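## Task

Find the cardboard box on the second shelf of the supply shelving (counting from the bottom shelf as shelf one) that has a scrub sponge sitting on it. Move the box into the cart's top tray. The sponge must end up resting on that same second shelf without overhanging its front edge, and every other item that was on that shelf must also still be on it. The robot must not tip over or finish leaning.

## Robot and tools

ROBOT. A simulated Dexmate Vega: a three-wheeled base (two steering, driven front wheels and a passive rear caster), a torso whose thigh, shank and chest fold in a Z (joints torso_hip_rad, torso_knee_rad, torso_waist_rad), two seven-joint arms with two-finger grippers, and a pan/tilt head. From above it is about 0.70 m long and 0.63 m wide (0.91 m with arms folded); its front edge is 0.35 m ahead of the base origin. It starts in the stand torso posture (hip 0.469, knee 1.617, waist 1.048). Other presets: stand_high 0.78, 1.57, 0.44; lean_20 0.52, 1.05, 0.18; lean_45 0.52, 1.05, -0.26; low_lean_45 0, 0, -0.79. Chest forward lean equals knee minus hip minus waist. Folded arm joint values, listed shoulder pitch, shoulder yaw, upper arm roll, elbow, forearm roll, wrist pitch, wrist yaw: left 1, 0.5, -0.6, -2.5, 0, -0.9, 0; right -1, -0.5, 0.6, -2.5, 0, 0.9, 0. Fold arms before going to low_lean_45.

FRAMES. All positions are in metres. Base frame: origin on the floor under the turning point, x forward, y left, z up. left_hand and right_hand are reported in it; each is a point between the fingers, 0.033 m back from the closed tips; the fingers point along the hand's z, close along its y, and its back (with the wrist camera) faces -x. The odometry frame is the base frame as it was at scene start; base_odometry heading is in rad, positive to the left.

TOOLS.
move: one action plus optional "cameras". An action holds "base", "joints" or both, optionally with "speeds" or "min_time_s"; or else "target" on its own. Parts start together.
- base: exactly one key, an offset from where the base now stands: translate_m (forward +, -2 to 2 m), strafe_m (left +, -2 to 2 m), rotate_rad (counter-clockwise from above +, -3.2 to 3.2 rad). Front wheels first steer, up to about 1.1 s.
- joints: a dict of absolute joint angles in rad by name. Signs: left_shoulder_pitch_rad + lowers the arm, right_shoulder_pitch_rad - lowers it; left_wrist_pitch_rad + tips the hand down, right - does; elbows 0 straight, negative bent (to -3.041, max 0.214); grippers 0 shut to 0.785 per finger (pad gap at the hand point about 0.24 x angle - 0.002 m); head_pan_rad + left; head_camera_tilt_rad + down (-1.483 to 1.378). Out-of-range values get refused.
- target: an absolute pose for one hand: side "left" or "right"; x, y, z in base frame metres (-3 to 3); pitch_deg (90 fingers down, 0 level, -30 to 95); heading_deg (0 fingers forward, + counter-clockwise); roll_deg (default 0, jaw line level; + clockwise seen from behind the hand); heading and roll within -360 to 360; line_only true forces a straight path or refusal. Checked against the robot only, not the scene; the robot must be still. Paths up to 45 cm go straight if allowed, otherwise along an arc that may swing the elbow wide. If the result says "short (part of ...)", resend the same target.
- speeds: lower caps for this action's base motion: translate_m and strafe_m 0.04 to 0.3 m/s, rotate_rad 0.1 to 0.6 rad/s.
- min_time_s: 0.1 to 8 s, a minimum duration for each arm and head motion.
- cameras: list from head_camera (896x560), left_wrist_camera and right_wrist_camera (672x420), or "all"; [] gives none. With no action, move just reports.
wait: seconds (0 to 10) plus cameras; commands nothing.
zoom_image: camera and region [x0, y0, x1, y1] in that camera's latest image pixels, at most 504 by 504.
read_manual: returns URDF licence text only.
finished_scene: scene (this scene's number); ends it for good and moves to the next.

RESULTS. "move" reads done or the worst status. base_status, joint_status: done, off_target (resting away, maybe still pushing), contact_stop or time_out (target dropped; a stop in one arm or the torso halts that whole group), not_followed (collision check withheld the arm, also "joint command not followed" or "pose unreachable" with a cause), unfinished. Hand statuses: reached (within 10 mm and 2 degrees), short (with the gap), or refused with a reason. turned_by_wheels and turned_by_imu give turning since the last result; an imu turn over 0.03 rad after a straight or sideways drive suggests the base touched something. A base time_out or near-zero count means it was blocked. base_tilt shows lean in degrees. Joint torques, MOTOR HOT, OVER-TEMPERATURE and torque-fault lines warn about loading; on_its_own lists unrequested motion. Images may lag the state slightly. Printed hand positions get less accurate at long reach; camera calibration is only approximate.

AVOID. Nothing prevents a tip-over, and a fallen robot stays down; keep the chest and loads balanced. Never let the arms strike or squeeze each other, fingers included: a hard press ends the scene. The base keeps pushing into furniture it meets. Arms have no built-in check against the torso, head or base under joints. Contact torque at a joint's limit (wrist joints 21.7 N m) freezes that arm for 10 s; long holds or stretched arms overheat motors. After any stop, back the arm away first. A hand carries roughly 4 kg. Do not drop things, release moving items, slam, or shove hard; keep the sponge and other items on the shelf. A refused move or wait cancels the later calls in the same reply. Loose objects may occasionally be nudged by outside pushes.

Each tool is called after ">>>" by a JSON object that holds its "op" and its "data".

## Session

>>> {"op": "move", "data": {"joints": {"head_camera_tilt_rad": 0.25}}}

Scene clock: 0.80 s.
Joint torques (N m): left_arm=[7.76 -0.19 1.07 -4.08 -0.03 -2.9 0.07] | right_arm=[-5.06 -0.78 0.83 -5.29 -0.08 3.12 -0.42]
move: done
base_odometry: x=+0.000 y=+0.000 heading=+0.000
turned_by_wheels: +0.000
turned_by_imu: +0.000
base_tilt: forward=+0.1 right=+0.2
base_status: not commanded
joint_positions: torso_hip_rad=+0.469 torso_knee_rad=+1.617 torso_waist_rad=+1.048 left_shoulder_pitch_rad=+2.207 left_shoulder_yaw_rad=-0.004 left_upper_arm_roll_rad=-0.018 left_elbow_rad=-1.107 left_forearm_roll_rad=-0.008 left_wrist_pitch_rad=-0.518 left_wrist_yaw_rad=+0.011 left_gripper_rad=+0.005 right_shoulder_pitch_rad=-2.186 right_shoulder_yaw_rad=-0.016 right_upper_arm_roll_rad=-0.019 right_elbow_rad=-1.087 right_forearm_roll_rad=-0.017 right_wrist_pitch_rad=+0.491 right_wrist_yaw_rad=+0.011 right_gripper_rad=+0.005 head_pan_rad=+0.000 head_tilt_rad=+0.000 head_camera_tilt_rad=+0.249
joint_status: all done
chest: x=-0.0111 y=+0.0000 z=+1.4155 quat_wxyz=(+0.999, +0.000, +0.050, +0.000) (m; base frame)
left_hand: x=+0.2019 y=+0.2451 z=+0.6135 quat_wxyz=(+0.430, -0.012, +0.902, +0.013) pitch_deg=+39.0 heading_deg=+2.4 roll_deg=+0.9 back=up (m; base frame)
right_hand: x=+0.2001 y=-0.2164 z=+0.6013 quat_wxyz=(+0.418, -0.022, +0.908, +0.011) pitch_deg=+40.6 heading_deg=+2.8 roll_deg=+0.1 back=up (m; base frame)
pictures: head_camera, left_wrist_camera, right_wrist_camera
camera_calibration:
head_camera: T_world_to_cam=[[0.0109721, -0.999789, 0.017346, 0.00365913], [-0.338206, -0.0200351, -0.940859, 1.41506], [0.941008, 0.00445666, -0.338355, 0.536811], [0, 0, 0, 1]] pos_world=[-0.0266016, 0.0296169, 1.51294]
left_wrist_camera: T_world_to_cam=[[0.0329986, -0.999301, 0.0175759, 0.223672], [-0.696277, -0.035601, -0.71689, 0.651958], [0.717014, 0.0114187, -0.696965, 0.433595], [0, 0, 0, 1]] pos_world=[0.135669, 0.241775, 0.765651]
right_wrist_camera: T_world_to_cam=[[0.0213656, -0.998838, 0.0431949, -0.254286], [-0.757971, -0.0443563, -0.650778, 0.584835], [0.651938, -0.0188362, -0.758038, 0.476315], [0, 0, 0, 1]] pos_world=[0.138193, -0.219078, 0.752647]

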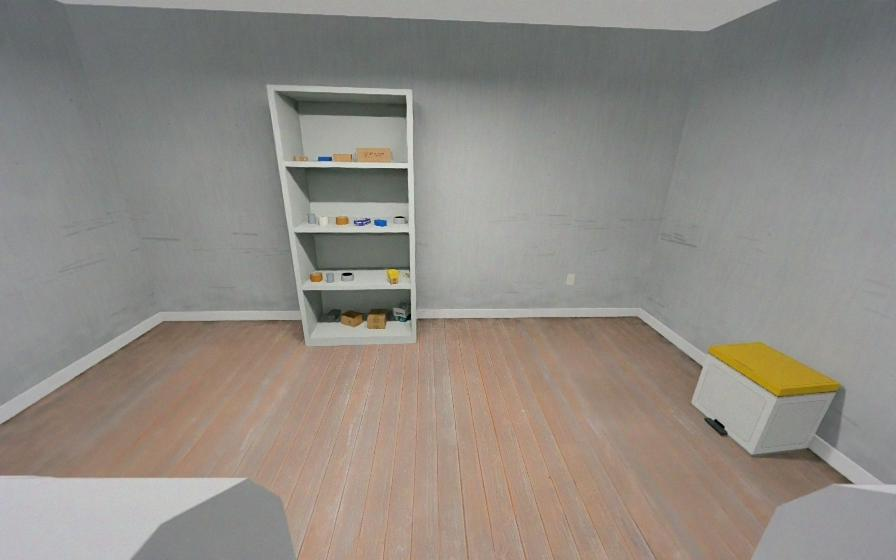

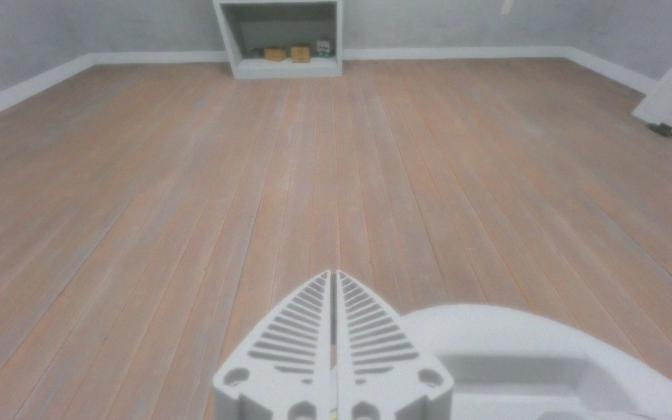

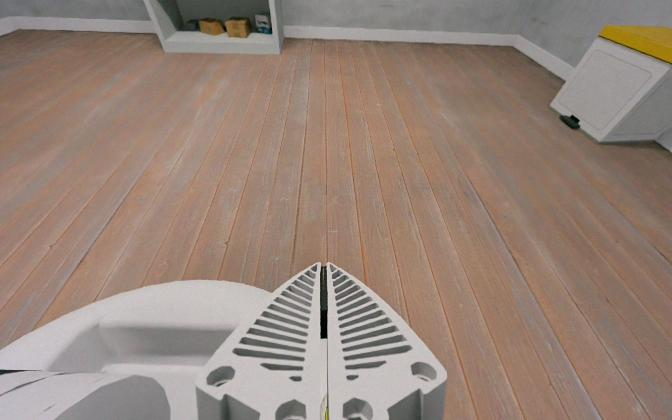

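>>> {"op": "move", "data": {"base": {"rotate_rad": 0.094}, "joints": {"head_pan_rad": -2.1, "head_camera_tilt_rad": 0.3}, "cameras": ["head_camera"]}}

>>> {"op": "move", "data": {"base": {"translate_m": 1.75}, "joints": {"head_pan_rad": 0.0, "head_camera_tilt_rad": -0.15, "torso_hip_rad": 0.52, "torso_knee_rad": 1.05, "torso_waist_rad": -0.26, "left_shoulder_pitch_rad": 1.563, "left_shoulder_yaw_rad": 0, "left_upper_arm_roll_rad": 0, "left_elbow_rad": -2.30, "left_forearm_roll_rad": 0, "left_wrist_pitch_rad": 0.384, "left_wrist_yaw_rad": 0, "left_gripper_rad": 0.5, "right_shoulder_pitch_rad": -1.5, "right_elbow_rad": -1.9, "right_wrist_pitch_rad": 1.2}, "cameras": ["head_camera", "left_wrist_camera"]}}

>>> {"op": "zoom_image", "data": {"camera": "left_wrist_camera", "region": [100, 0, 600, 420]}}

Scene clock: 6.90 s.
Joint torques (N m): left_arm=[6.16 0.66 0.91 -4.21 -0.08 -3.36 0.18] | right_arm=[-5.32 0.2 1.47 -4.1 -0.01 2.92 -0.17]
move: done
base_odometry: x=+0.000 y=+0.000 heading=+0.094
turned_by_wheels: +0.094
turned_by_imu: +0.091
base_tilt: forward=+0.2 right=+0.3
base_status: done
joint_positions: torso_hip_rad=+0.469 torso_knee_rad=+1.617 torso_waist_rad=+1.048 left_shoulder_pitch_rad=+2.207 left_shoulder_yaw_rad=-0.004 left_upper_arm_roll_rad=-0.018 left_elbow_rad=-1.107 left_forearm_roll_rad=-0.008 left_wrist_pitch_rad=-0.518 left_wrist_yaw_rad=+0.011 left_gripper_rad=+0.005 right_shoulder_pitch_rad=-2.186 right_shoulder_yaw_rad=-0.016 right_upper_arm_roll_rad=-0.019 right_elbow_rad=-1.087 right_forearm_roll_rad=-0.017 right_wrist_pitch_rad=+0.491 right_wrist_yaw_rad=+0.011 right_gripper_rad=+0.005 head_pan_rad=-2.099 head_tilt_rad=+0.000 head_camera_tilt_rad=+0.299
joint_status: all done
chest: x=-0.0111 y=+0.0000 z=+1.4155 quat_wxyz=(+0.999, +0.000, +0.050, +0.000) (m; base frame)
left_hand: x=+0.2019 y=+0.2451 z=+0.6135 quat_wxyz=(+0.430, -0.012, +0.902, +0.013) pitch_deg=+39.0 heading_deg=+2.4 roll_deg=+0.9 back=up (m; base frame)
right_hand: x=+0.2001 y=-0.2164 z=+0.6013 quat_wxyz=(+0.418, -0.022, +0.908, +0.011) pitch_deg=+40.6 heading_deg=+2.8 roll_deg=+0.1 back=up (m; base frame)
pictures: head_camera
camera_calibration:
head_camera: T_world_to_cam=[[-0.862318, 0.495459, 0.10454, -0.193903], [0.0330788, 0.261128, -0.964737, 1.47957], [-0.505286, -0.828452, -0.241564, 0.280069], [0, 0, 0, 1]] pos_world=[-0.0746333, -0.0582627, 1.51533]

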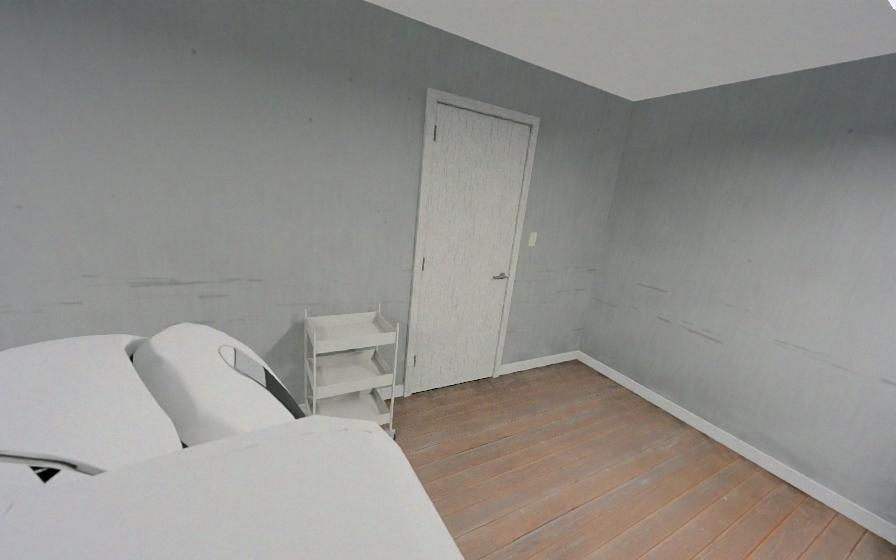

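Scene clock: 14.63 s.
Joint torques (N m): left_arm=[-3.77 3.64 3.28 -11.16 0.23 -2.9 0] | right_arm=[4.17 -0.78 0 -11.63 -0.33 1.78 -0.13]
move: done
base_odometry: x=+1.743 y=+0.161 heading=+0.094
turned_by_wheels: +0.001
turned_by_imu: -0.005
base_tilt: forward=+0.1 right=+0.3
base_status: done
joint_positions: torso_hip_rad=+0.520 torso_knee_rad=+1.050 torso_waist_rad=-0.260 left_shoulder_pitch_rad=+1.563 left_shoulder_yaw_rad=+0.000 left_upper_arm_roll_rad=+0.000 left_elbow_rad=-2.300 left_forearm_roll_rad=+0.000 left_wrist_pitch_rad=+0.384 left_wrist_yaw_rad=+0.000 left_gripper_rad=+0.500 right_shoulder_pitch_rad=-1.500 right_shoulder_yaw_rad=-0.016 right_upper_arm_roll_rad=-0.019 right_elbow_rad=-1.900 right_forearm_roll_rad=-0.017 right_wrist_pitch_rad=+1.200 right_wrist_yaw_rad=+0.011 right_gripper_rad=+0.005 head_pan_rad=-0.001 head_tilt_rad=+0.000 head_camera_tilt_rad=-0.149
joint_status: all done
chest: x=+0.0409 y=+0.0000 z=+1.2163 quat_wxyz=(+0.923, +0.000, +0.385, +0.000) (m; base frame)
left_hand: x=+0.5008 y=+0.2294 z=+0.7183 quat_wxyz=(+0.536, +0.000, +0.844, +0.000) pitch_deg=+25.1 heading_deg=+0.0 roll_deg=+0.0 back=up (m; base frame)
right_hand: x=+0.3964 y=-0.2098 z=+1.0936 quat_wxyz=(+0.928, -0.018, +0.372, +0.014) pitch_deg=-46.3 heading_deg=+3.6 roll_deg=-1.9 back=up (m; base frame)
pictures: head_camera, left_wrist_camera
camera_calibration:
head_camera: T_world_to_cam=[[0.0150013, -0.99979, 0.0139602, 0.00975791], [-0.594559, -0.0201446, -0.8038, 1.11926], [0.803912, 0.00375785, -0.594736, 0.715461], [0, 0, 0, 1]] pos_world=[0.0901503, 0.0296142, 1.32503]
left_wrist_camera: T_world_to_cam=[[-0.00583982, -0.999541, 0.0297377, 0.207084], [-0.50466, -0.0227275, -0.863019, 0.940666], [0.863298, -0.0200473, -0.504296, 0.0880294], [0, 0, 0, 1]] pos_world=[0.399931, 0.230132, 0.850047]

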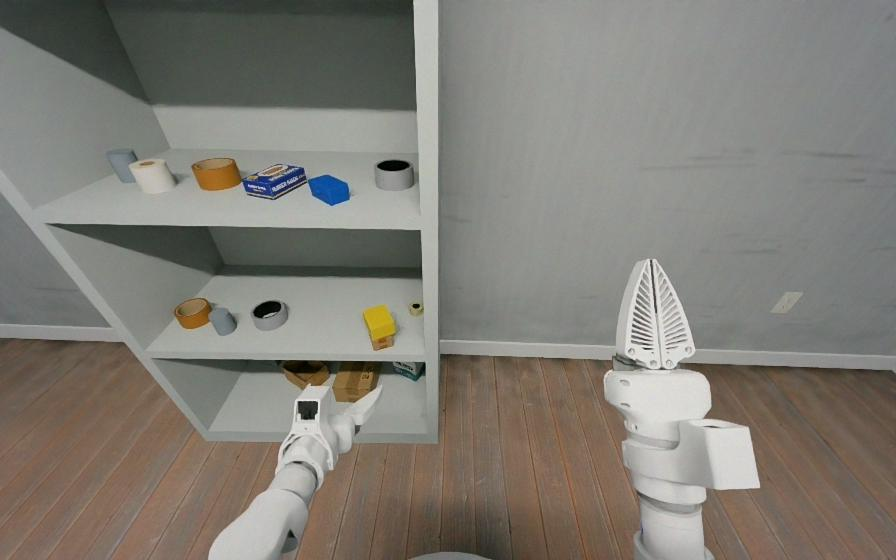

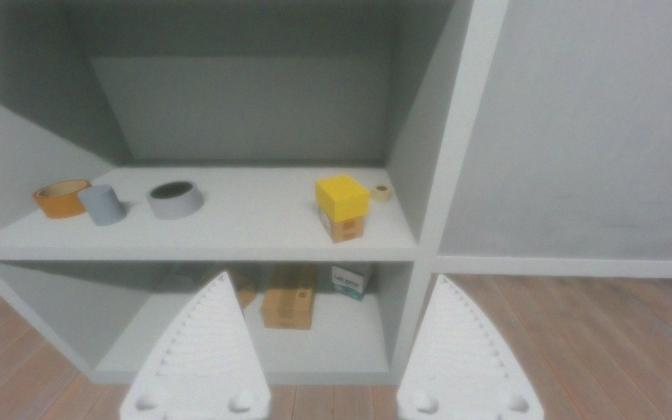

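Scaled by 1.008 from the camera's 672x420 image, which has a finer 960x600 frame.

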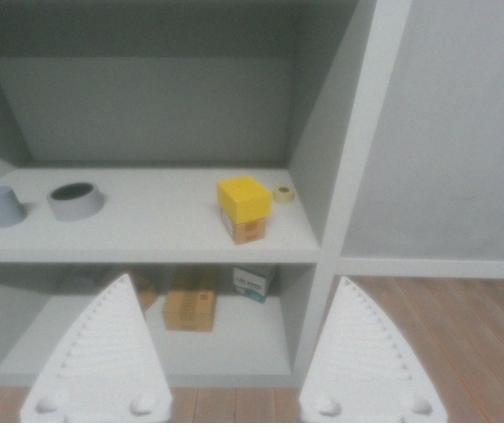

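>>> {"op": "move", "data": {"base": {"translate_m": 0.17}, "cameras": []}}

>>> {"op": "move", "data": {"target": {"side":"left","x":0.545,"y":0.155,"z":0.65,"pitch_deg":22,"heading_deg":21}, "cameras": ["head_camera", "left_wrist_camera"]}}

>>> {"op": "zoom_image", "data": {"camera": "left_wrist_camera", "region": [200, 100, 480, 320]}}

Scene clock: 18.07 s.
Joint torques (N m): left_arm=[-2.76 3.05 2.9 -11.23 0.18 -3.3 0.04] | right_arm=[5.63 -0.68 0.72 -12.41 0.05 2.8 -0.18]
move: done
base_odometry: x=+1.912 y=+0.177 heading=+0.095
turned_by_wheels: +0.001
turned_by_imu: +0.001
base_tilt: forward=+0.1 right=+0.3
base_status: done
joint_positions: torso_hip_rad=+0.520 torso_knee_rad=+1.050 torso_waist_rad=-0.260 left_shoulder_pitch_rad=+1.563 left_shoulder_yaw_rad=+0.000 left_upper_arm_roll_rad=+0.000 left_elbow_rad=-2.300 left_forearm_roll_rad=+0.000 left_wrist_pitch_rad=+0.384 left_wrist_yaw_rad=+0.000 left_gripper_rad=+0.500 right_shoulder_pitch_rad=-1.500 right_shoulder_yaw_rad=-0.016 right_upper_arm_roll_rad=-0.019 right_elbow_rad=-1.900 right_forearm_roll_rad=-0.017 right_wrist_pitch_rad=+1.200 right_wrist_yaw_rad=+0.011 right_gripper_rad=+0.005 head_pan_rad=-0.001 head_tilt_rad=+0.000 head_camera_tilt_rad=-0.149
joint_status: not commanded
chest: x=+0.0409 y=+0.0000 z=+1.2163 quat_wxyz=(+0.923, +0.000, +0.385, +0.000) (m; base frame)
left_hand: x=+0.5009 y=+0.2294 z=+0.7184 quat_wxyz=(+0.537, +0.000, +0.844, +0.000) pitch_deg=+25.1 heading_deg=+0.0 roll_deg=+0.0 back=up (m; base frame)
right_hand: x=+0.3963 y=-0.2098 z=+1.0937 quat_wxyz=(+0.928, -0.018, +0.372, +0.014) pitch_deg=-46.3 heading_deg=+3.6 roll_deg=-1.9 back=up (m; base frame)
pictures: none
No camera images: "cameras" was empty.

Scene clock: 22.57 s.
Joint torques (N m): left_arm=[-8.58 -9.67 5.22 -8.95 1.65 -2.92 0.3] | right_arm=[4.25 -0.24 -0.15 -12.56 -0.25 2.09 -0.03]
move: done
base_odometry: x=+1.912 y=+0.177 heading=+0.095
turned_by_wheels: +0.000
turned_by_imu: +0.001
base_tilt: forward=+0.1 right=+0.3
base_status: not commanded
joint_positions: torso_hip_rad=+0.520 torso_knee_rad=+1.050 torso_waist_rad=-0.260 left_shoulder_pitch_rad=+1.164 left_shoulder_yaw_rad=-0.005 left_upper_arm_roll_rad=+0.489 left_elbow_rad=-1.656 left_forearm_roll_rad=-0.104 left_wrist_pitch_rad=+0.005 left_wrist_yaw_rad=+0.831 left_gripper_rad=+0.500 right_shoulder_pitch_rad=-1.500 right_shoulder_yaw_rad=-0.016 right_upper_arm_roll_rad=-0.019 right_elbow_rad=-1.900 right_forearm_roll_rad=-0.017 right_wrist_pitch_rad=+1.200 right_wrist_yaw_rad=+0.011 right_gripper_rad=+0.005 head_pan_rad=-0.001 head_tilt_rad=+0.000 head_camera_tilt_rad=-0.149
joint_status: not commanded
chest: x=+0.0409 y=+0.0000 z=+1.2163 quat_wxyz=(+0.923, +0.000, +0.385, +0.000) (m; base frame)
left_hand: x=+0.5450 y=+0.1555 z=+0.6499 quat_wxyz=(+0.550, -0.150, +0.816, +0.101) pitch_deg=+22.1 heading_deg=+20.9 roll_deg=+0.0 back=up (m; base frame)
left_hand_status: reached (checked arc [the straight line was blocked; over the whole arc the hand travels 0.12 m to end 0.11 m from its start, up to 0.02 m off the straight line; left_wrist_yaw_rad turns most, 0.84 rad; on the way or at its end the hand turns up to 21 deg from its attitude at the start], planned for 3.0 s): 0 mm and 0.1 deg off.
right_hand: x=+0.3963 y=-0.2098 z=+1.0937 quat_wxyz=(+0.928, -0.018, +0.372, +0.014) pitch_deg=-46.3 heading_deg=+3.6 roll_deg=-1.9 back=up (m; base frame)
pictures: head_camera, left_wrist_camera
camera_calibration:
head_camera: T_world_to_cam=[[0.014999, -0.99979, 0.013961, 0.00975851], [-0.594495, -0.0201436, -0.803847, 1.11925], [0.803959, 0.00375715, -0.594672, 0.715452], [0, 0, 0, 1]] pos_world=[0.0900506, 0.0296142, 1.32503]
left_wrist_camera: T_world_to_cam=[[0.349036, -0.936636, 0.0297771, -0.0677448], [-0.419797, -0.184687, -0.888629, 0.897816], [0.837821, 0.297663, -0.45766, -0.0518501], [0, 0, 0, 1]] pos_world=[0.443987, 0.117797, 0.776113]

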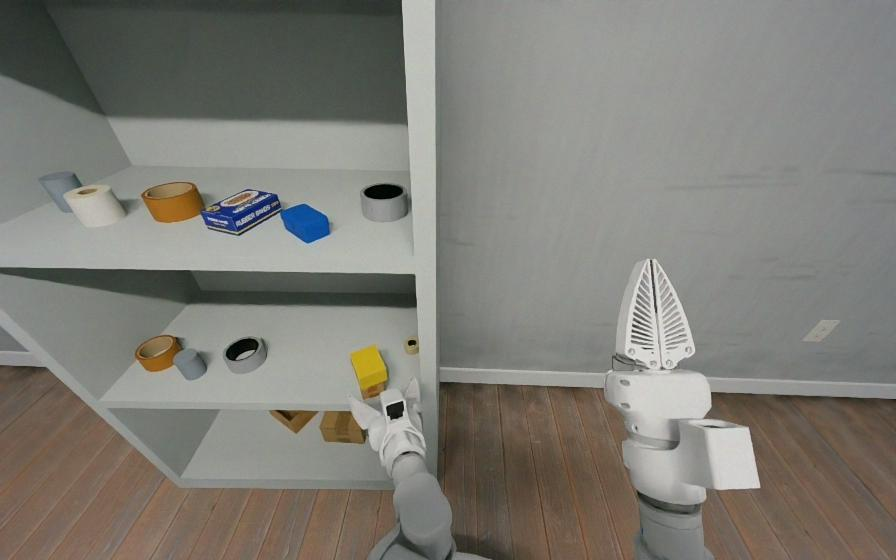

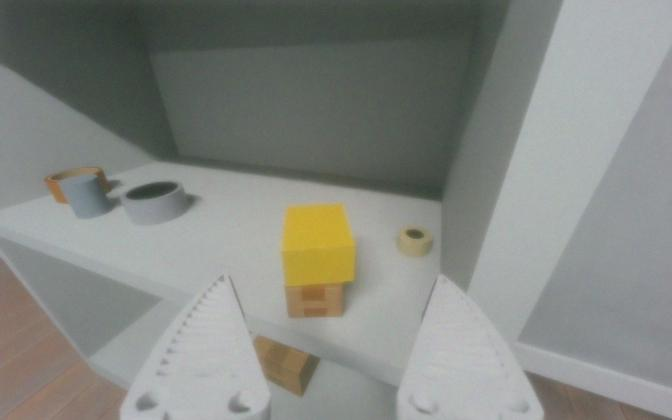

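Scaled by 1.800 from the camera's 672x420 image, which has a finer 960x600 frame.

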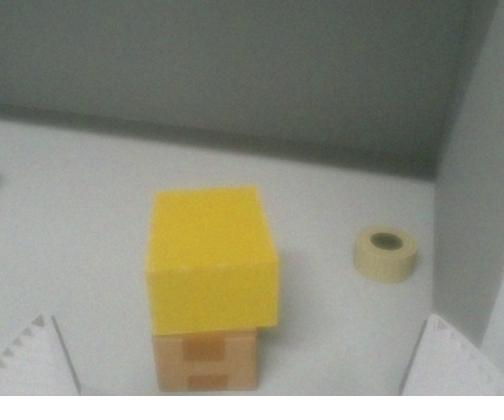

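>>> {"op": "move", "data": {"target": {"side":"left","x":0.645,"y":0.206,"z":0.624,"pitch_deg":22,"heading_deg":21,"line_only":true}, "cameras": ["left_wrist_camera"]}}

>>> {"op": "zoom_image", "data": {"camera": "left_wrist_camera", "region": [150, 170, 530, 420]}}

Scene clock: 26.20 s.
Joint torques (N m): left_arm=[-14.97 -8.11 -0.67 -8.93 1.35 -2.93 0.02] | right_arm=[4.16 -0.1 1.08 -11.98 -0.19 3.33 -0.42]
move: done
base_odometry: x=+1.912 y=+0.177 heading=+0.095
turned_by_wheels: +0.000
turned_by_imu: +0.001
base_tilt: forward=+0.1 right=+0.3
base_status: not commanded
joint_positions: torso_hip_rad=+0.520 torso_knee_rad=+1.050 torso_waist_rad=-0.260 left_shoulder_pitch_rad=+0.903 left_shoulder_yaw_rad=-0.006 left_upper_arm_roll_rad=+0.370 left_elbow_rad=-1.367 left_forearm_roll_rad=-0.206 left_wrist_pitch_rad=-0.026 left_wrist_yaw_rad=+0.704 left_gripper_rad=+0.500 right_shoulder_pitch_rad=-1.500 right_shoulder_yaw_rad=-0.016 right_upper_arm_roll_rad=-0.019 right_elbow_rad=-1.900 right_forearm_roll_rad=-0.017 right_wrist_pitch_rad=+1.200 right_wrist_yaw_rad=+0.011 right_gripper_rad=+0.005 head_pan_rad=-0.001 head_tilt_rad=+0.000 head_camera_tilt_rad=-0.149
joint_status: not commanded
chest: x=+0.0409 y=+0.0000 z=+1.2163 quat_wxyz=(+0.923, +0.000, +0.385, +0.000) (m; base frame)
left_hand: x=+0.6430 y=+0.2050 z=+0.6239 quat_wxyz=(+0.550, -0.151, +0.815, +0.102) pitch_deg=+22.0 heading_deg=+21.0 roll_deg=+0.0 back=up (m; base frame)
left_hand_status: reached (straight line, planned for 1.3 s): 2 mm and 0.1 deg off.
right_hand: x=+0.3963 y=-0.2098 z=+1.0937 quat_wxyz=(+0.928, -0.018, +0.372, +0.014) pitch_deg=-46.3 heading_deg=+3.6 roll_deg=-1.9 back=up (m; base frame)
pictures: left_wrist_camera
camera_calibration:
left_wrist_camera: T_world_to_cam=[[0.350618, -0.936084, 0.0285192, -0.0551295], [-0.419528, -0.184218, -0.888853, 0.924836], [0.837295, 0.299683, -0.457304, -0.16095], [0, 0, 0, 1]] pos_world=[0.542087, 0.166999, 0.750013]

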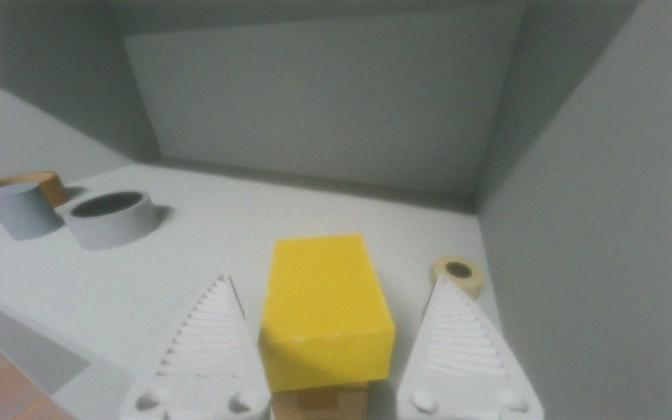

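Scaled by 1.326 from the camera's 672x420 image, which has a finer 960x600 frame.

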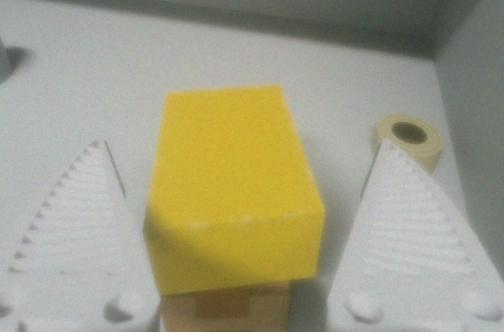

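>>> {"op": "move", "data": {"joints": {"left_gripper_rad": 0.24}, "cameras": []}}

>>> {"op": "move", "data": {"target": {"side":"left","x":0.647,"y":0.21,"z":0.668,"pitch_deg":22,"heading_deg":21,"line_only":true}, "cameras": ["left_wrist_camera"]}}

>>> {"op": "move", "data": {"target": {"side":"left","x":0.670,"y":0.37,"z":0.64,"pitch_deg":22,"heading_deg":21}, "cameras": ["left_wrist_camera"]}}

>>> {"op": "move", "data": {"target": {"side":"left","x":0.670,"y":0.37,"z":0.59,"pitch_deg":22,"heading_deg":21}, "cameras": ["head_camera", "left_wrist_camera"]}}

>>> {"op": "zoom_image", "data": {"camera": "head_camera", "region": [240, 310, 440, 430]}}

Scene clock: 27.37 s.
Joint torques (N m): left_arm=[-15.42 -7.91 -0.64 -7.31 1.53 -3.54 -0.1] | right_arm=[4.67 -1.08 0.63 -12.35 -0.07 1.76 0.11]
move: done
base_odometry: x=+1.912 y=+0.177 heading=+0.095
turned_by_wheels: +0.000
turned_by_imu: +0.000
base_tilt: forward=+0.1 right=+0.3
base_status: not commanded
joint_positions: torso_hip_rad=+0.520 torso_knee_rad=+1.050 torso_waist_rad=-0.260 left_shoulder_pitch_rad=+0.899 left_shoulder_yaw_rad=-0.006 left_upper_arm_roll_rad=+0.368 left_elbow_rad=-1.362 left_forearm_roll_rad=-0.207 left_wrist_pitch_rad=-0.027 left_wrist_yaw_rad=+0.702 left_gripper_rad=+0.240 right_shoulder_pitch_rad=-1.500 right_shoulder_yaw_rad=-0.016 right_upper_arm_roll_rad=-0.019 right_elbow_rad=-1.900 right_forearm_roll_rad=-0.017 right_wrist_pitch_rad=+1.200 right_wrist_yaw_rad=+0.011 right_gripper_rad=+0.005 head_pan_rad=-0.001 head_tilt_rad=+0.000 head_camera_tilt_rad=-0.149
joint_status: all done
chest: x=+0.0409 y=+0.0000 z=+1.2163 quat_wxyz=(+0.923, +0.000, +0.385, +0.000) (m; base frame)
left_hand: x=+0.6445 y=+0.2059 z=+0.6236 quat_wxyz=(+0.549, -0.151, +0.815, +0.102) pitch_deg=+22.0 heading_deg=+21.0 roll_deg=+0.0 back=up (m; base frame)
right_hand: x=+0.3963 y=-0.2098 z=+1.0937 quat_wxyz=(+0.928, -0.018, +0.372, +0.014) pitch_deg=-46.3 heading_deg=+3.6 roll_deg=-1.9 back=up (m; base frame)
pictures: none
No camera images: "cameras" was empty.

Scene clock: 29.87 s.
Joint torques (N m): left_arm=[-7.23 -1.28 -0.64 -10.51 1.42 -2.25 0.43] | right_arm=[4.42 -0.42 0.48 -11.79 -0.26 2.45 -0.1]
move: done
base_odometry: x=+1.912 y=+0.177 heading=+0.095
turned_by_wheels: +0.000
turned_by_imu: +0.001
base_tilt: forward=+0.1 right=+0.3
base_status: not commanded
joint_positions: torso_hip_rad=+0.520 torso_knee_rad=+1.050 torso_waist_rad=-0.260 left_shoulder_pitch_rad=+0.946 left_shoulder_yaw_rad=+0.020 left_upper_arm_roll_rad=+0.360 left_elbow_rad=-1.587 left_forearm_roll_rad=-0.216 left_wrist_pitch_rad=+0.143 left_wrist_yaw_rad=+0.730 left_gripper_rad=+0.240 right_shoulder_pitch_rad=-1.500 right_shoulder_yaw_rad=-0.016 right_upper_arm_roll_rad=-0.019 right_elbow_rad=-1.900 right_forearm_roll_rad=-0.017 right_wrist_pitch_rad=+1.200 right_wrist_yaw_rad=+0.011 right_gripper_rad=+0.005 head_pan_rad=-0.001 head_tilt_rad=+0.000 head_camera_tilt_rad=-0.149
joint_status: not commanded
chest: x=+0.0409 y=+0.0000 z=+1.2163 quat_wxyz=(+0.923, +0.000, +0.385, +0.000) (m; base frame)
left_hand: x=+0.6469 y=+0.2097 z=+0.6666 quat_wxyz=(+0.550, -0.151, +0.815, +0.102) pitch_deg=+22.0 heading_deg=+21.0 roll_deg=+0.0 back=up (m; base frame)
left_hand_status: reached (straight line, planned for 1.1 s): 1 mm and 0.0 deg off.
right_hand: x=+0.3963 y=-0.2098 z=+1.0937 quat_wxyz=(+0.928, -0.018, +0.372, +0.014) pitch_deg=-46.3 heading_deg=+3.6 roll_deg=-1.9 back=up (m; base frame)
pictures: left_wrist_camera
camera_calibration:
left_wrist_camera: T_world_to_cam=[[0.350883, -0.93596, 0.0293318, -0.0540315], [-0.419201, -0.18501, -0.888843, 0.96526], [0.837348, 0.299584, -0.457272, -0.146164], [0, 0, 0, 1]] pos_world=[0.545987, 0.1718, 0.792713]

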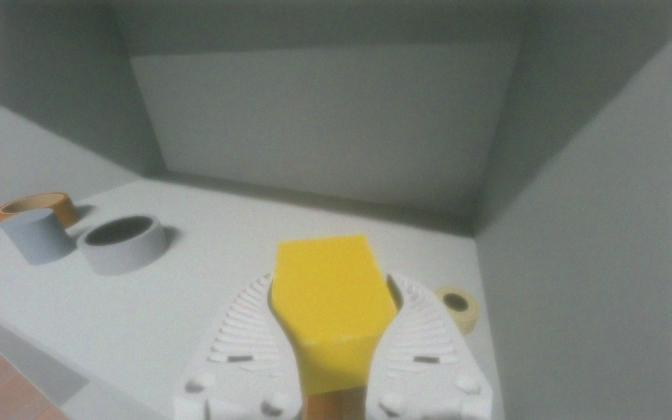

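Scene clock: 32.50 s.
Joint torques (N m): left_arm=[-16.24 7.8 -4.3 -8.59 0.9 -3.79 0.14] | right_arm=[4.19 -2.63 0.76 -12.38 -0.34 1.54 0.02]
move: done
base_odometry: x=+1.912 y=+0.177 heading=+0.095
turned_by_wheels: +0.000
turned_by_imu: +0.001
base_tilt: forward=+0.2 right=+0.3
base_status: not commanded
joint_positions: torso_hip_rad=+0.520 torso_knee_rad=+1.050 torso_waist_rad=-0.260 left_shoulder_pitch_rad=+0.919 left_shoulder_yaw_rad=+0.217 left_upper_arm_roll_rad=+0.137 left_elbow_rad=-1.478 left_forearm_roll_rad=-0.376 left_wrist_pitch_rad=+0.087 left_wrist_yaw_rad=+0.467 left_gripper_rad=+0.240 right_shoulder_pitch_rad=-1.500 right_shoulder_yaw_rad=-0.016 right_upper_arm_roll_rad=-0.019 right_elbow_rad=-1.900 right_forearm_roll_rad=-0.017 right_wrist_pitch_rad=+1.200 right_wrist_yaw_rad=+0.011 right_gripper_rad=+0.005 head_pan_rad=-0.001 head_tilt_rad=+0.000 head_camera_tilt_rad=-0.149
joint_status: not commanded
chest: x=+0.0409 y=+0.0000 z=+1.2163 quat_wxyz=(+0.923, +0.000, +0.385, +0.000) (m; base frame)
left_hand: x=+0.6693 y=+0.3664 z=+0.6395 quat_wxyz=(+0.549, -0.151, +0.816, +0.102) pitch_deg=+22.1 heading_deg=+21.0 roll_deg=+0.0 back=up (m; base frame)
left_hand_status: reached (straight line, planned for 1.2 s): 4 mm and 0.1 deg off.
right_hand: x=+0.3963 y=-0.2098 z=+1.0937 quat_wxyz=(+0.928, -0.018, +0.372, +0.014) pitch_deg=-46.3 heading_deg=+3.6 roll_deg=-1.9 back=up (m; base frame)
pictures: left_wrist_camera
camera_calibration:
left_wrist_camera: T_world_to_cam=[[0.350608, -0.936078, 0.0288291, 0.08611], [-0.420177, -0.184739, -0.888438, 0.97984], [0.836974, 0.299381, -0.45809, -0.22339], [0, 0, 0, 1]] pos_world=[0.568487, 0.328499, 0.765712]

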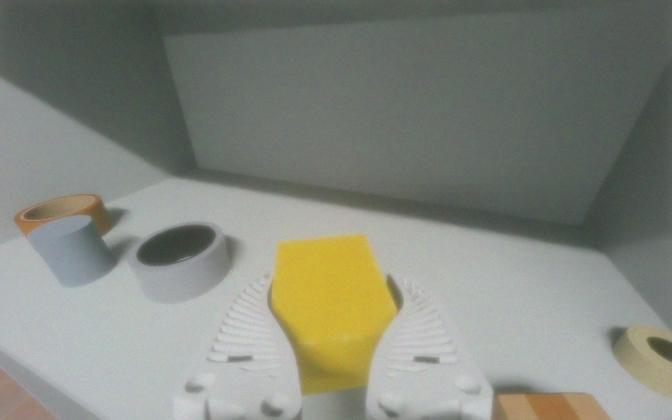

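Scene clock: 35.27 s.
Joint torques (N m): left_arm=[-16.42 0.61 0.77 -8.38 1.22 -3.76 -0.02] | right_arm=[2.35 -0.07 0.76 -12.86 0.08 2.8 0.04]
move: done
base_odometry: x=+1.912 y=+0.177 heading=+0.095
turned_by_wheels: +0.000
turned_by_imu: +0.001
base_tilt: forward=+0.2 right=+0.3
base_status: not commanded
joint_positions: torso_hip_rad=+0.520 torso_knee_rad=+1.050 torso_waist_rad=-0.260 left_shoulder_pitch_rad=+0.833 left_shoulder_yaw_rad=+0.179 left_upper_arm_roll_rad=+0.154 left_elbow_rad=-1.180 left_forearm_roll_rad=-0.352 left_wrist_pitch_rad=-0.112 left_wrist_yaw_rad=+0.400 left_gripper_rad=+0.240 right_shoulder_pitch_rad=-1.500 right_shoulder_yaw_rad=-0.016 right_upper_arm_roll_rad=-0.019 right_elbow_rad=-1.900 right_forearm_roll_rad=-0.017 right_wrist_pitch_rad=+1.200 right_wrist_yaw_rad=+0.011 right_gripper_rad=+0.005 head_pan_rad=-0.001 head_tilt_rad=+0.000 head_camera_tilt_rad=-0.149
joint_status: not commanded
chest: x=+0.0409 y=+0.0000 z=+1.2163 quat_wxyz=(+0.923, +0.000, +0.385, +0.000) (m; base frame)
left_hand: x=+0.6697 y=+0.3701 z=+0.5904 quat_wxyz=(+0.549, -0.151, +0.815, +0.102) pitch_deg=+22.1 heading_deg=+21.0 roll_deg=+0.0 back=up (m; base frame)
left_hand_status: reached (straight line, planned for 1.3 s): 0 mm and 0.1 deg off.
right_hand: x=+0.3963 y=-0.2098 z=+1.0937 quat_wxyz=(+0.928, -0.018, +0.372, +0.014) pitch_deg=-46.3 heading_deg=+3.6 roll_deg=-1.9 back=up (m; base frame)
pictures: head_camera, left_wrist_camera
camera_calibration:
head_camera: T_world_to_cam=[[0.014999, -0.99979, 0.013961, 0.00975851], [-0.594495, -0.0201436, -0.803847, 1.11925], [0.803959, 0.00375715, -0.594672, 0.715452], [0, 0, 0, 1]] pos_world=[0.0900506, 0.0296142, 1.32503]
left_wrist_camera: T_world_to_cam=[[0.351392, -0.935776, 0.0291103, 0.0900113], [-0.419433, -0.185147, -0.888705, 0.936866], [0.837018, 0.300074, -0.457555, -0.247979], [0, 0, 0, 1]] pos_world=[0.568887, 0.3321, 0.716513]

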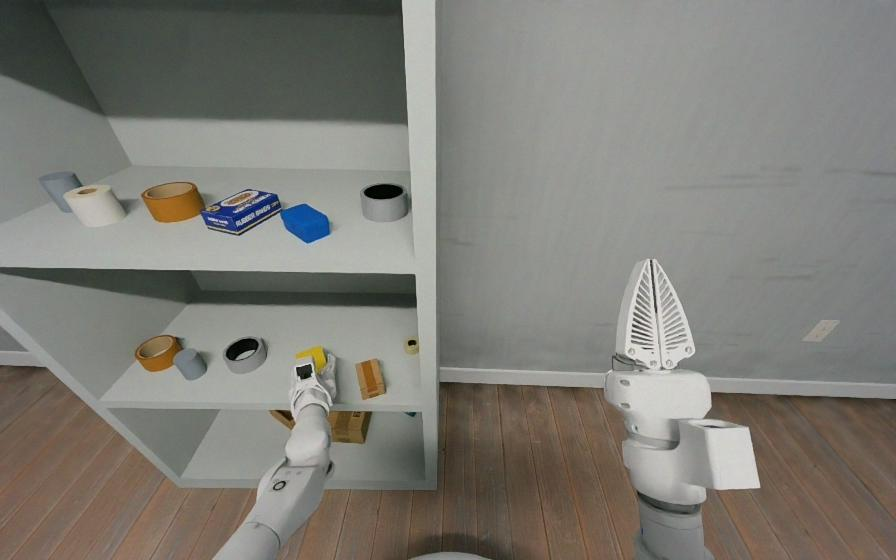

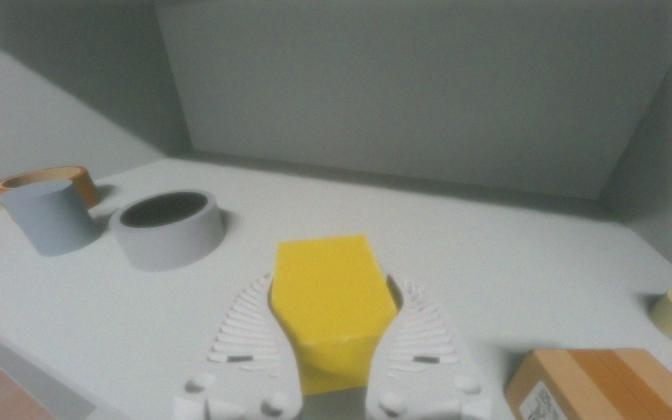

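Scaled by 2.520 from the camera's 896x560 image, which has a finer 960x600 frame.

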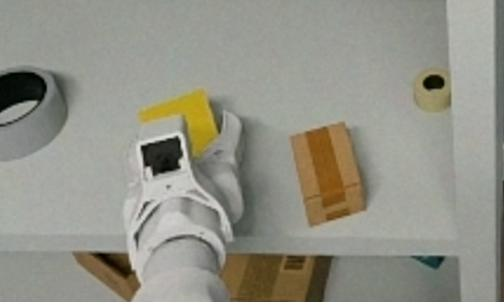

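>>> {"op": "move", "data": {"target": {"side":"left","x":0.690,"y":0.378,"z":0.577,"pitch_deg":22,"heading_deg":21}, "cameras": ["left_wrist_camera"]}}

>>> {"op": "move", "data": {"joints": {"left_gripper_rad": 0.46}, "cameras": ["left_wrist_camera"]}}

>>> {"op": "move", "data": {"target": {"side":"left","x":0.55,"y":0.324,"z":0.62,"pitch_deg":22,"heading_deg":21}, "cameras": ["left_wrist_camera"]}}

>>> {"op": "move", "data": {"target": {"side":"left","x":0.535,"y":0.166,"z":0.64,"pitch_deg":30,"heading_deg":21}, "cameras": ["head_camera", "left_wrist_camera"]}}

>>> {"op": "zoom_image", "data": {"camera": "left_wrist_camera", "region": [150, 100, 530, 350]}}

>>> {"op": "zoom_image", "data": {"camera": "head_camera", "region": [240, 310, 440, 430]}}

Scene clock: 38.57 s.
Joint torques (N m): left_arm=[-17.96 2.3 0.96 -7.66 0.9 -3.72 -0.21] | right_arm=[5.08 0.02 0.27 -11.26 0.1 3.4 -0.22]
move: done
base_odometry: x=+1.912 y=+0.177 heading=+0.095
turned_by_wheels: +0.000
turned_by_imu: +0.001
base_tilt: forward=+0.1 right=+0.3
base_status: not commanded
joint_positions: torso_hip_rad=+0.520 torso_knee_rad=+1.050 torso_waist_rad=-0.260 left_shoulder_pitch_rad=+0.726 left_shoulder_yaw_rad=+0.162 left_upper_arm_roll_rad=+0.155 left_elbow_rad=-0.980 left_forearm_roll_rad=-0.350 left_wrist_pitch_rad=-0.194 left_wrist_yaw_rad=+0.353 left_gripper_rad=+0.240 right_shoulder_pitch_rad=-1.500 right_shoulder_yaw_rad=-0.016 right_upper_arm_roll_rad=-0.019 right_elbow_rad=-1.900 right_forearm_roll_rad=-0.017 right_wrist_pitch_rad=+1.200 right_wrist_yaw_rad=+0.011 right_gripper_rad=+0.005 head_pan_rad=-0.001 head_tilt_rad=+0.000 head_camera_tilt_rad=-0.149
joint_status: not commanded
chest: x=+0.0409 y=+0.0000 z=+1.2163 quat_wxyz=(+0.923, +0.000, +0.385, +0.000) (m; base frame)
left_hand: x=+0.6891 y=+0.3779 z=+0.5769 quat_wxyz=(+0.549, -0.151, +0.815, +0.102) pitch_deg=+22.1 heading_deg=+21.0 roll_deg=+0.0 back=up (m; base frame)
left_hand_status: reached (straight line, planned for 1.0 s): 1 mm and 0.1 deg off.
right_hand: x=+0.3963 y=-0.2098 z=+1.0937 quat_wxyz=(+0.928, -0.018, +0.372, +0.014) pitch_deg=-46.3 heading_deg=+3.6 roll_deg=-1.9 back=up (m; base frame)
pictures: left_wrist_camera
camera_calibration:
left_wrist_camera: T_world_to_cam=[[0.351259, -0.935828, 0.0290414, 0.0910309], [-0.419495, -0.185034, -0.888699, 0.934443], [0.837043, 0.299981, -0.45757, -0.272707], [0, 0, 0, 1]] pos_world=[0.588287, 0.3399, 0.703013]

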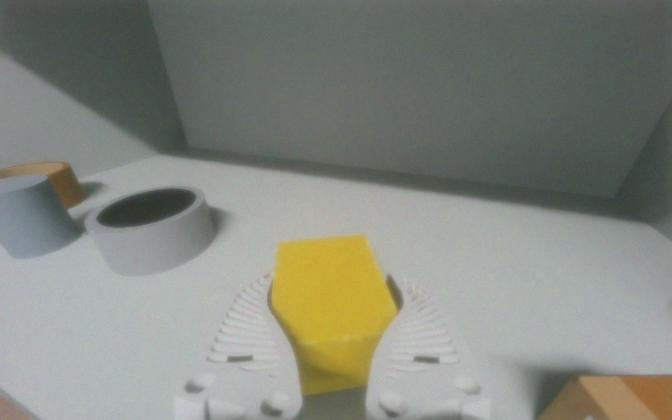

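Scene clock: 39.30 s.
Joint torques (N m): left_arm=[-18.02 0.14 0.96 -7.63 1.09 -3.54 -0.07] | right_arm=[4.58 -1.24 0.26 -11.23 0.15 1.98 0.15]
move: done
base_odometry: x=+1.912 y=+0.177 heading=+0.095
turned_by_wheels: +0.000
turned_by_imu: +0.000
base_tilt: forward=+0.1 right=+0.2
base_status: not commanded
joint_positions: torso_hip_rad=+0.520 torso_knee_rad=+1.050 torso_waist_rad=-0.260 left_shoulder_pitch_rad=+0.724 left_shoulder_yaw_rad=+0.161 left_upper_arm_roll_rad=+0.155 left_elbow_rad=-0.976 left_forearm_roll_rad=-0.350 left_wrist_pitch_rad=-0.196 left_wrist_yaw_rad=+0.352 left_gripper_rad=+0.460 right_shoulder_pitch_rad=-1.500 right_shoulder_yaw_rad=-0.016 right_upper_arm_roll_rad=-0.019 right_elbow_rad=-1.900 right_forearm_roll_rad=-0.017 right_wrist_pitch_rad=+1.200 right_wrist_yaw_rad=+0.011 right_gripper_rad=+0.005 head_pan_rad=-0.001 head_tilt_rad=+0.000 head_camera_tilt_rad=-0.149
joint_status: all done
chest: x=+0.0409 y=+0.0000 z=+1.2163 quat_wxyz=(+0.923, +0.000, +0.385, +0.000) (m; base frame)
left_hand: x=+0.6895 y=+0.3781 z=+0.5767 quat_wxyz=(+0.549, -0.151, +0.815, +0.102) pitch_deg=+22.0 heading_deg=+21.0 roll_deg=+0.0 back=up (m; base frame)
right_hand: x=+0.3963 y=-0.2098 z=+1.0937 quat_wxyz=(+0.928, -0.018, +0.372, +0.014) pitch_deg=-46.3 heading_deg=+3.6 roll_deg=-1.9 back=up (m; base frame)
pictures: left_wrist_camera
camera_calibration:
left_wrist_camera: T_world_to_cam=[[0.351256, -0.935829, 0.0290419, 0.0910847], [-0.419421, -0.185007, -0.88874, 0.934446], [0.837081, 0.299994, -0.457492, -0.273276], [0, 0, 0, 1]] pos_world=[0.588687, 0.3401, 0.702813]

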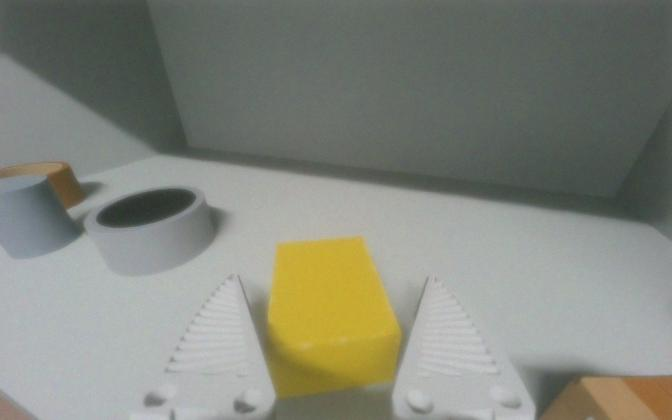

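Scene clock: 43.37 s.
Joint torques (N m): left_arm=[-1.25 4.31 1.11 -10.29 1.44 -2.68 0.14] | right_arm=[2.24 -0.3 0.92 -11.93 0.03 1.8 -0.13]
move: done
base_odometry: x=+1.912 y=+0.177 heading=+0.095
turned_by_wheels: +0.000
turned_by_imu: +0.001
base_tilt: forward=+0.2 right=+0.3
base_status: not commanded
joint_positions: torso_hip_rad=+0.520 torso_knee_rad=+1.050 torso_waist_rad=-0.260 left_shoulder_pitch_rad=+1.227 left_shoulder_yaw_rad=+0.192 left_upper_arm_roll_rad=+0.192 left_elbow_rad=-1.669 left_forearm_roll_rad=-0.303 left_wrist_pitch_rad=-0.051 left_wrist_yaw_rad=+0.543 left_gripper_rad=+0.460 right_shoulder_pitch_rad=-1.500 right_shoulder_yaw_rad=-0.016 right_upper_arm_roll_rad=-0.019 right_elbow_rad=-1.900 right_forearm_roll_rad=-0.017 right_wrist_pitch_rad=+1.200 right_wrist_yaw_rad=+0.011 right_gripper_rad=+0.005 head_pan_rad=-0.001 head_tilt_rad=+0.000 head_camera_tilt_rad=-0.149
joint_status: not commanded
chest: x=+0.0409 y=+0.0000 z=+1.2163 quat_wxyz=(+0.923, +0.000, +0.385, +0.000) (m; base frame)
left_hand: x=+0.5513 y=+0.3245 z=+0.6191 quat_wxyz=(+0.550, -0.151, +0.815, +0.102) pitch_deg=+22.0 heading_deg=+21.0 roll_deg=+0.0 back=up (m; base frame)
left_hand_status: reached (straight line, planned for 2.5 s): 2 mm and 0.0 deg off.
right_hand: x=+0.3963 y=-0.2098 z=+1.0937 quat_wxyz=(+0.928, -0.018, +0.372, +0.014) pitch_deg=-46.3 heading_deg=+3.6 roll_deg=-1.9 back=up (m; base frame)
pictures: left_wrist_camera
camera_calibration:
left_wrist_camera: T_world_to_cam=[[0.351039, -0.935906, 0.029174, 0.0883865], [-0.419155, -0.184925, -0.888882, 0.904188], [0.837306, 0.299804, -0.457206, -0.122319], [0, 0, 0, 1]] pos_world=[0.450387, 0.2866, 0.745213]

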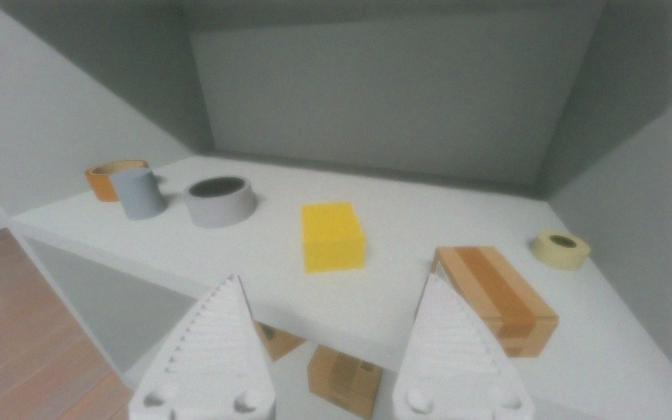

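Scene clock: 46.17 s.
Joint torques (N m): left_arm=[-8.19 -9.13 5.44 -11.26 1.58 -2.6 0.35] | right_arm=[5 -0.25 0.52 -12.37 -0.01 2.74 -0.32]
move: done
base_odometry: x=+1.912 y=+0.177 heading=+0.095
turned_by_wheels: +0.000
turned_by_imu: +0.001
base_tilt: forward=+0.2 right=+0.3
base_status: not commanded
joint_positions: torso_hip_rad=+0.520 torso_knee_rad=+1.050 torso_waist_rad=-0.260 left_shoulder_pitch_rad=+1.203 left_shoulder_yaw_rad=-0.007 left_upper_arm_roll_rad=+0.426 left_elbow_rad=-1.841 left_forearm_roll_rad=-0.193 left_wrist_pitch_rad=+0.258 left_wrist_yaw_rad=+0.804 left_gripper_rad=+0.460 right_shoulder_pitch_rad=-1.500 right_shoulder_yaw_rad=-0.016 right_upper_arm_roll_rad=-0.019 right_elbow_rad=-1.900 right_forearm_roll_rad=-0.017 right_wrist_pitch_rad=+1.200 right_wrist_yaw_rad=+0.011 right_gripper_rad=+0.005 head_pan_rad=-0.001 head_tilt_rad=+0.000 head_camera_tilt_rad=-0.149
joint_status: not commanded
chest: x=+0.0409 y=+0.0000 z=+1.2163 quat_wxyz=(+0.923, +0.000, +0.385, +0.000) (m; base frame)
left_hand: x=+0.5351 y=+0.1688 z=+0.6386 quat_wxyz=(+0.492, -0.158, +0.851, +0.091) pitch_deg=+29.9 heading_deg=+21.0 roll_deg=+0.0 back=up (m; base frame)
left_hand_status: reached (straight line, planned for 1.3 s): 3 mm and 0.1 deg off.
right_hand: x=+0.3963 y=-0.2098 z=+1.0937 quat_wxyz=(+0.928, -0.018, +0.372, +0.014) pitch_deg=-46.3 heading_deg=+3.6 roll_deg=-1.9 back=up (m; base frame)
pictures: head_camera, left_wrist_camera
camera_calibration:
head_camera: T_world_to_cam=[[0.014999, -0.99979, 0.013961, 0.00975851], [-0.594495, -0.0201436, -0.803847, 1.11925], [0.803959, 0.00375715, -0.594672, 0.715452], [0, 0, 0, 1]] pos_world=[0.0900506, 0.0296142, 1.32503]
left_wrist_camera: T_world_to_cam=[[0.354957, -0.934401, 0.0299963, -0.055148], [-0.529075, -0.227229, -0.817586, 0.906335], [0.770769, 0.274337, -0.575025, 0.0620546], [0, 0, 0, 1]] pos_world=[0.451265, 0.137391, 0.778344]

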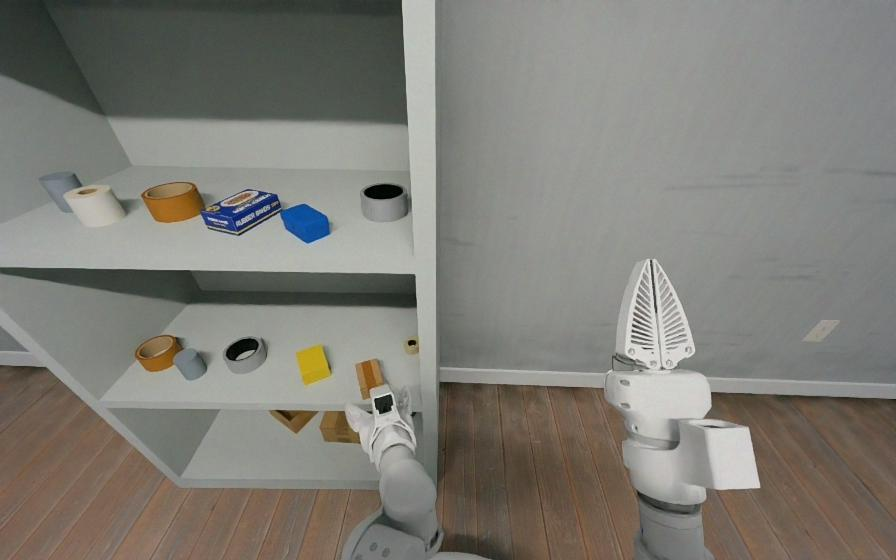

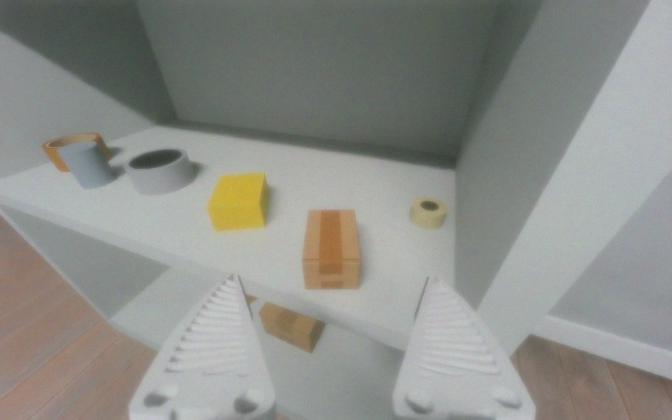

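Scaled by 1.326 from the camera's 672x420 image, which has a finer 960x600 frame.

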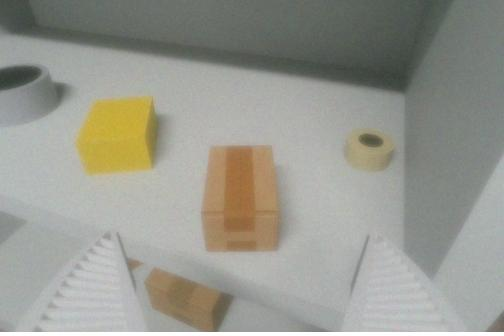

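Scaled by 2.520 from the camera's 896x560 image, which has a finer 960x600 frame.

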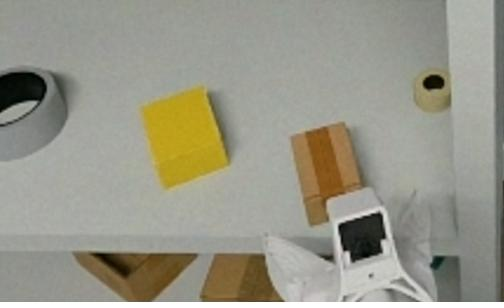

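>>> {"op": "move", "data": {"target": {"side":"left","x":0.648,"y":0.209,"z":0.582,"pitch_deg":30,"heading_deg":21,"line_only":true}, "cameras": ["left_wrist_camera"]}}

>>> {"op": "zoom_image", "data": {"camera": "left_wrist_camera", "region": [150, 170, 530, 420]}}

Scene clock: 52.33 s.
Joint torques (N m): left_arm=[-16.14 -7.85 0.21 -9.1 1.08 -2.89 -0.2] | right_arm=[5.29 -0.91 1.14 -13.04 0.08 2.35 -0.14]
move: done
base_odometry: x=+1.912 y=+0.177 heading=+0.095
turned_by_wheels: +0.000
turned_by_imu: +0.002
base_tilt: forward=+0.2 right=+0.3
base_status: not commanded
joint_positions: torso_hip_rad=+0.520 torso_knee_rad=+1.050 torso_waist_rad=-0.260 left_shoulder_pitch_rad=+0.854 left_shoulder_yaw_rad=-0.033 left_upper_arm_roll_rad=+0.306 left_elbow_rad=-1.342 left_forearm_roll_rad=-0.269 left_wrist_pitch_rad=+0.126 left_wrist_yaw_rad=+0.658 left_gripper_rad=+0.460 right_shoulder_pitch_rad=-1.500 right_shoulder_yaw_rad=-0.016 right_upper_arm_roll_rad=-0.019 right_elbow_rad=-1.900 right_forearm_roll_rad=-0.017 right_wrist_pitch_rad=+1.200 right_wrist_yaw_rad=+0.011 right_gripper_rad=+0.005 head_pan_rad=-0.001 head_tilt_rad=+0.000 head_camera_tilt_rad=-0.149
joint_status: not commanded
chest: x=+0.0409 y=+0.0000 z=+1.2163 quat_wxyz=(+0.923, +0.000, +0.385, +0.000) (m; base frame)
left_hand: x=+0.6467 y=+0.2085 z=+0.5820 quat_wxyz=(+0.491, -0.158, +0.852, +0.091) pitch_deg=+30.0 heading_deg=+21.0 roll_deg=+0.0 back=up (m; base frame)
left_hand_status: reached (straight line, planned for 1.9 s): 1 mm and 0.1 deg off.
right_hand: x=+0.3963 y=-0.2098 z=+1.0937 quat_wxyz=(+0.928, -0.018, +0.372, +0.014) pitch_deg=-46.3 heading_deg=+3.6 roll_deg=-1.9 back=up (m; base frame)
pictures: left_wrist_camera
camera_calibration:
left_wrist_camera: T_world_to_cam=[[0.354597, -0.934551, 0.0295774, -0.0554557], [-0.530782, -0.227235, -0.816477, 0.92863], [0.769761, 0.273821, -0.57662, -0.0657345], [0, 0, 0, 1]] pos_world=[0.563164, 0.177191, 0.721942]

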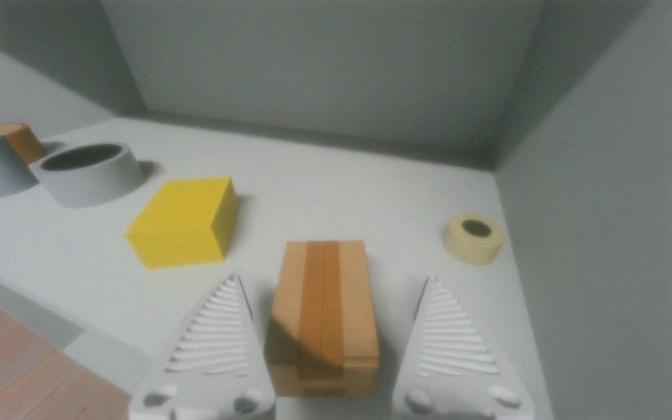

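Scaled by 1.326 from the camera's 672x420 image, which has a finer 960x600 frame.

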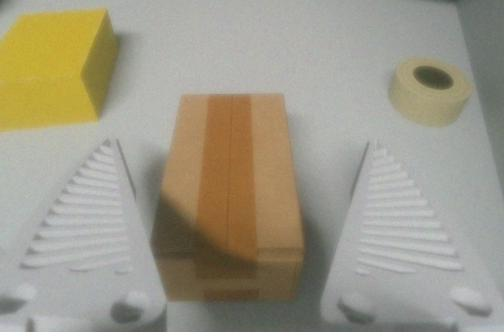

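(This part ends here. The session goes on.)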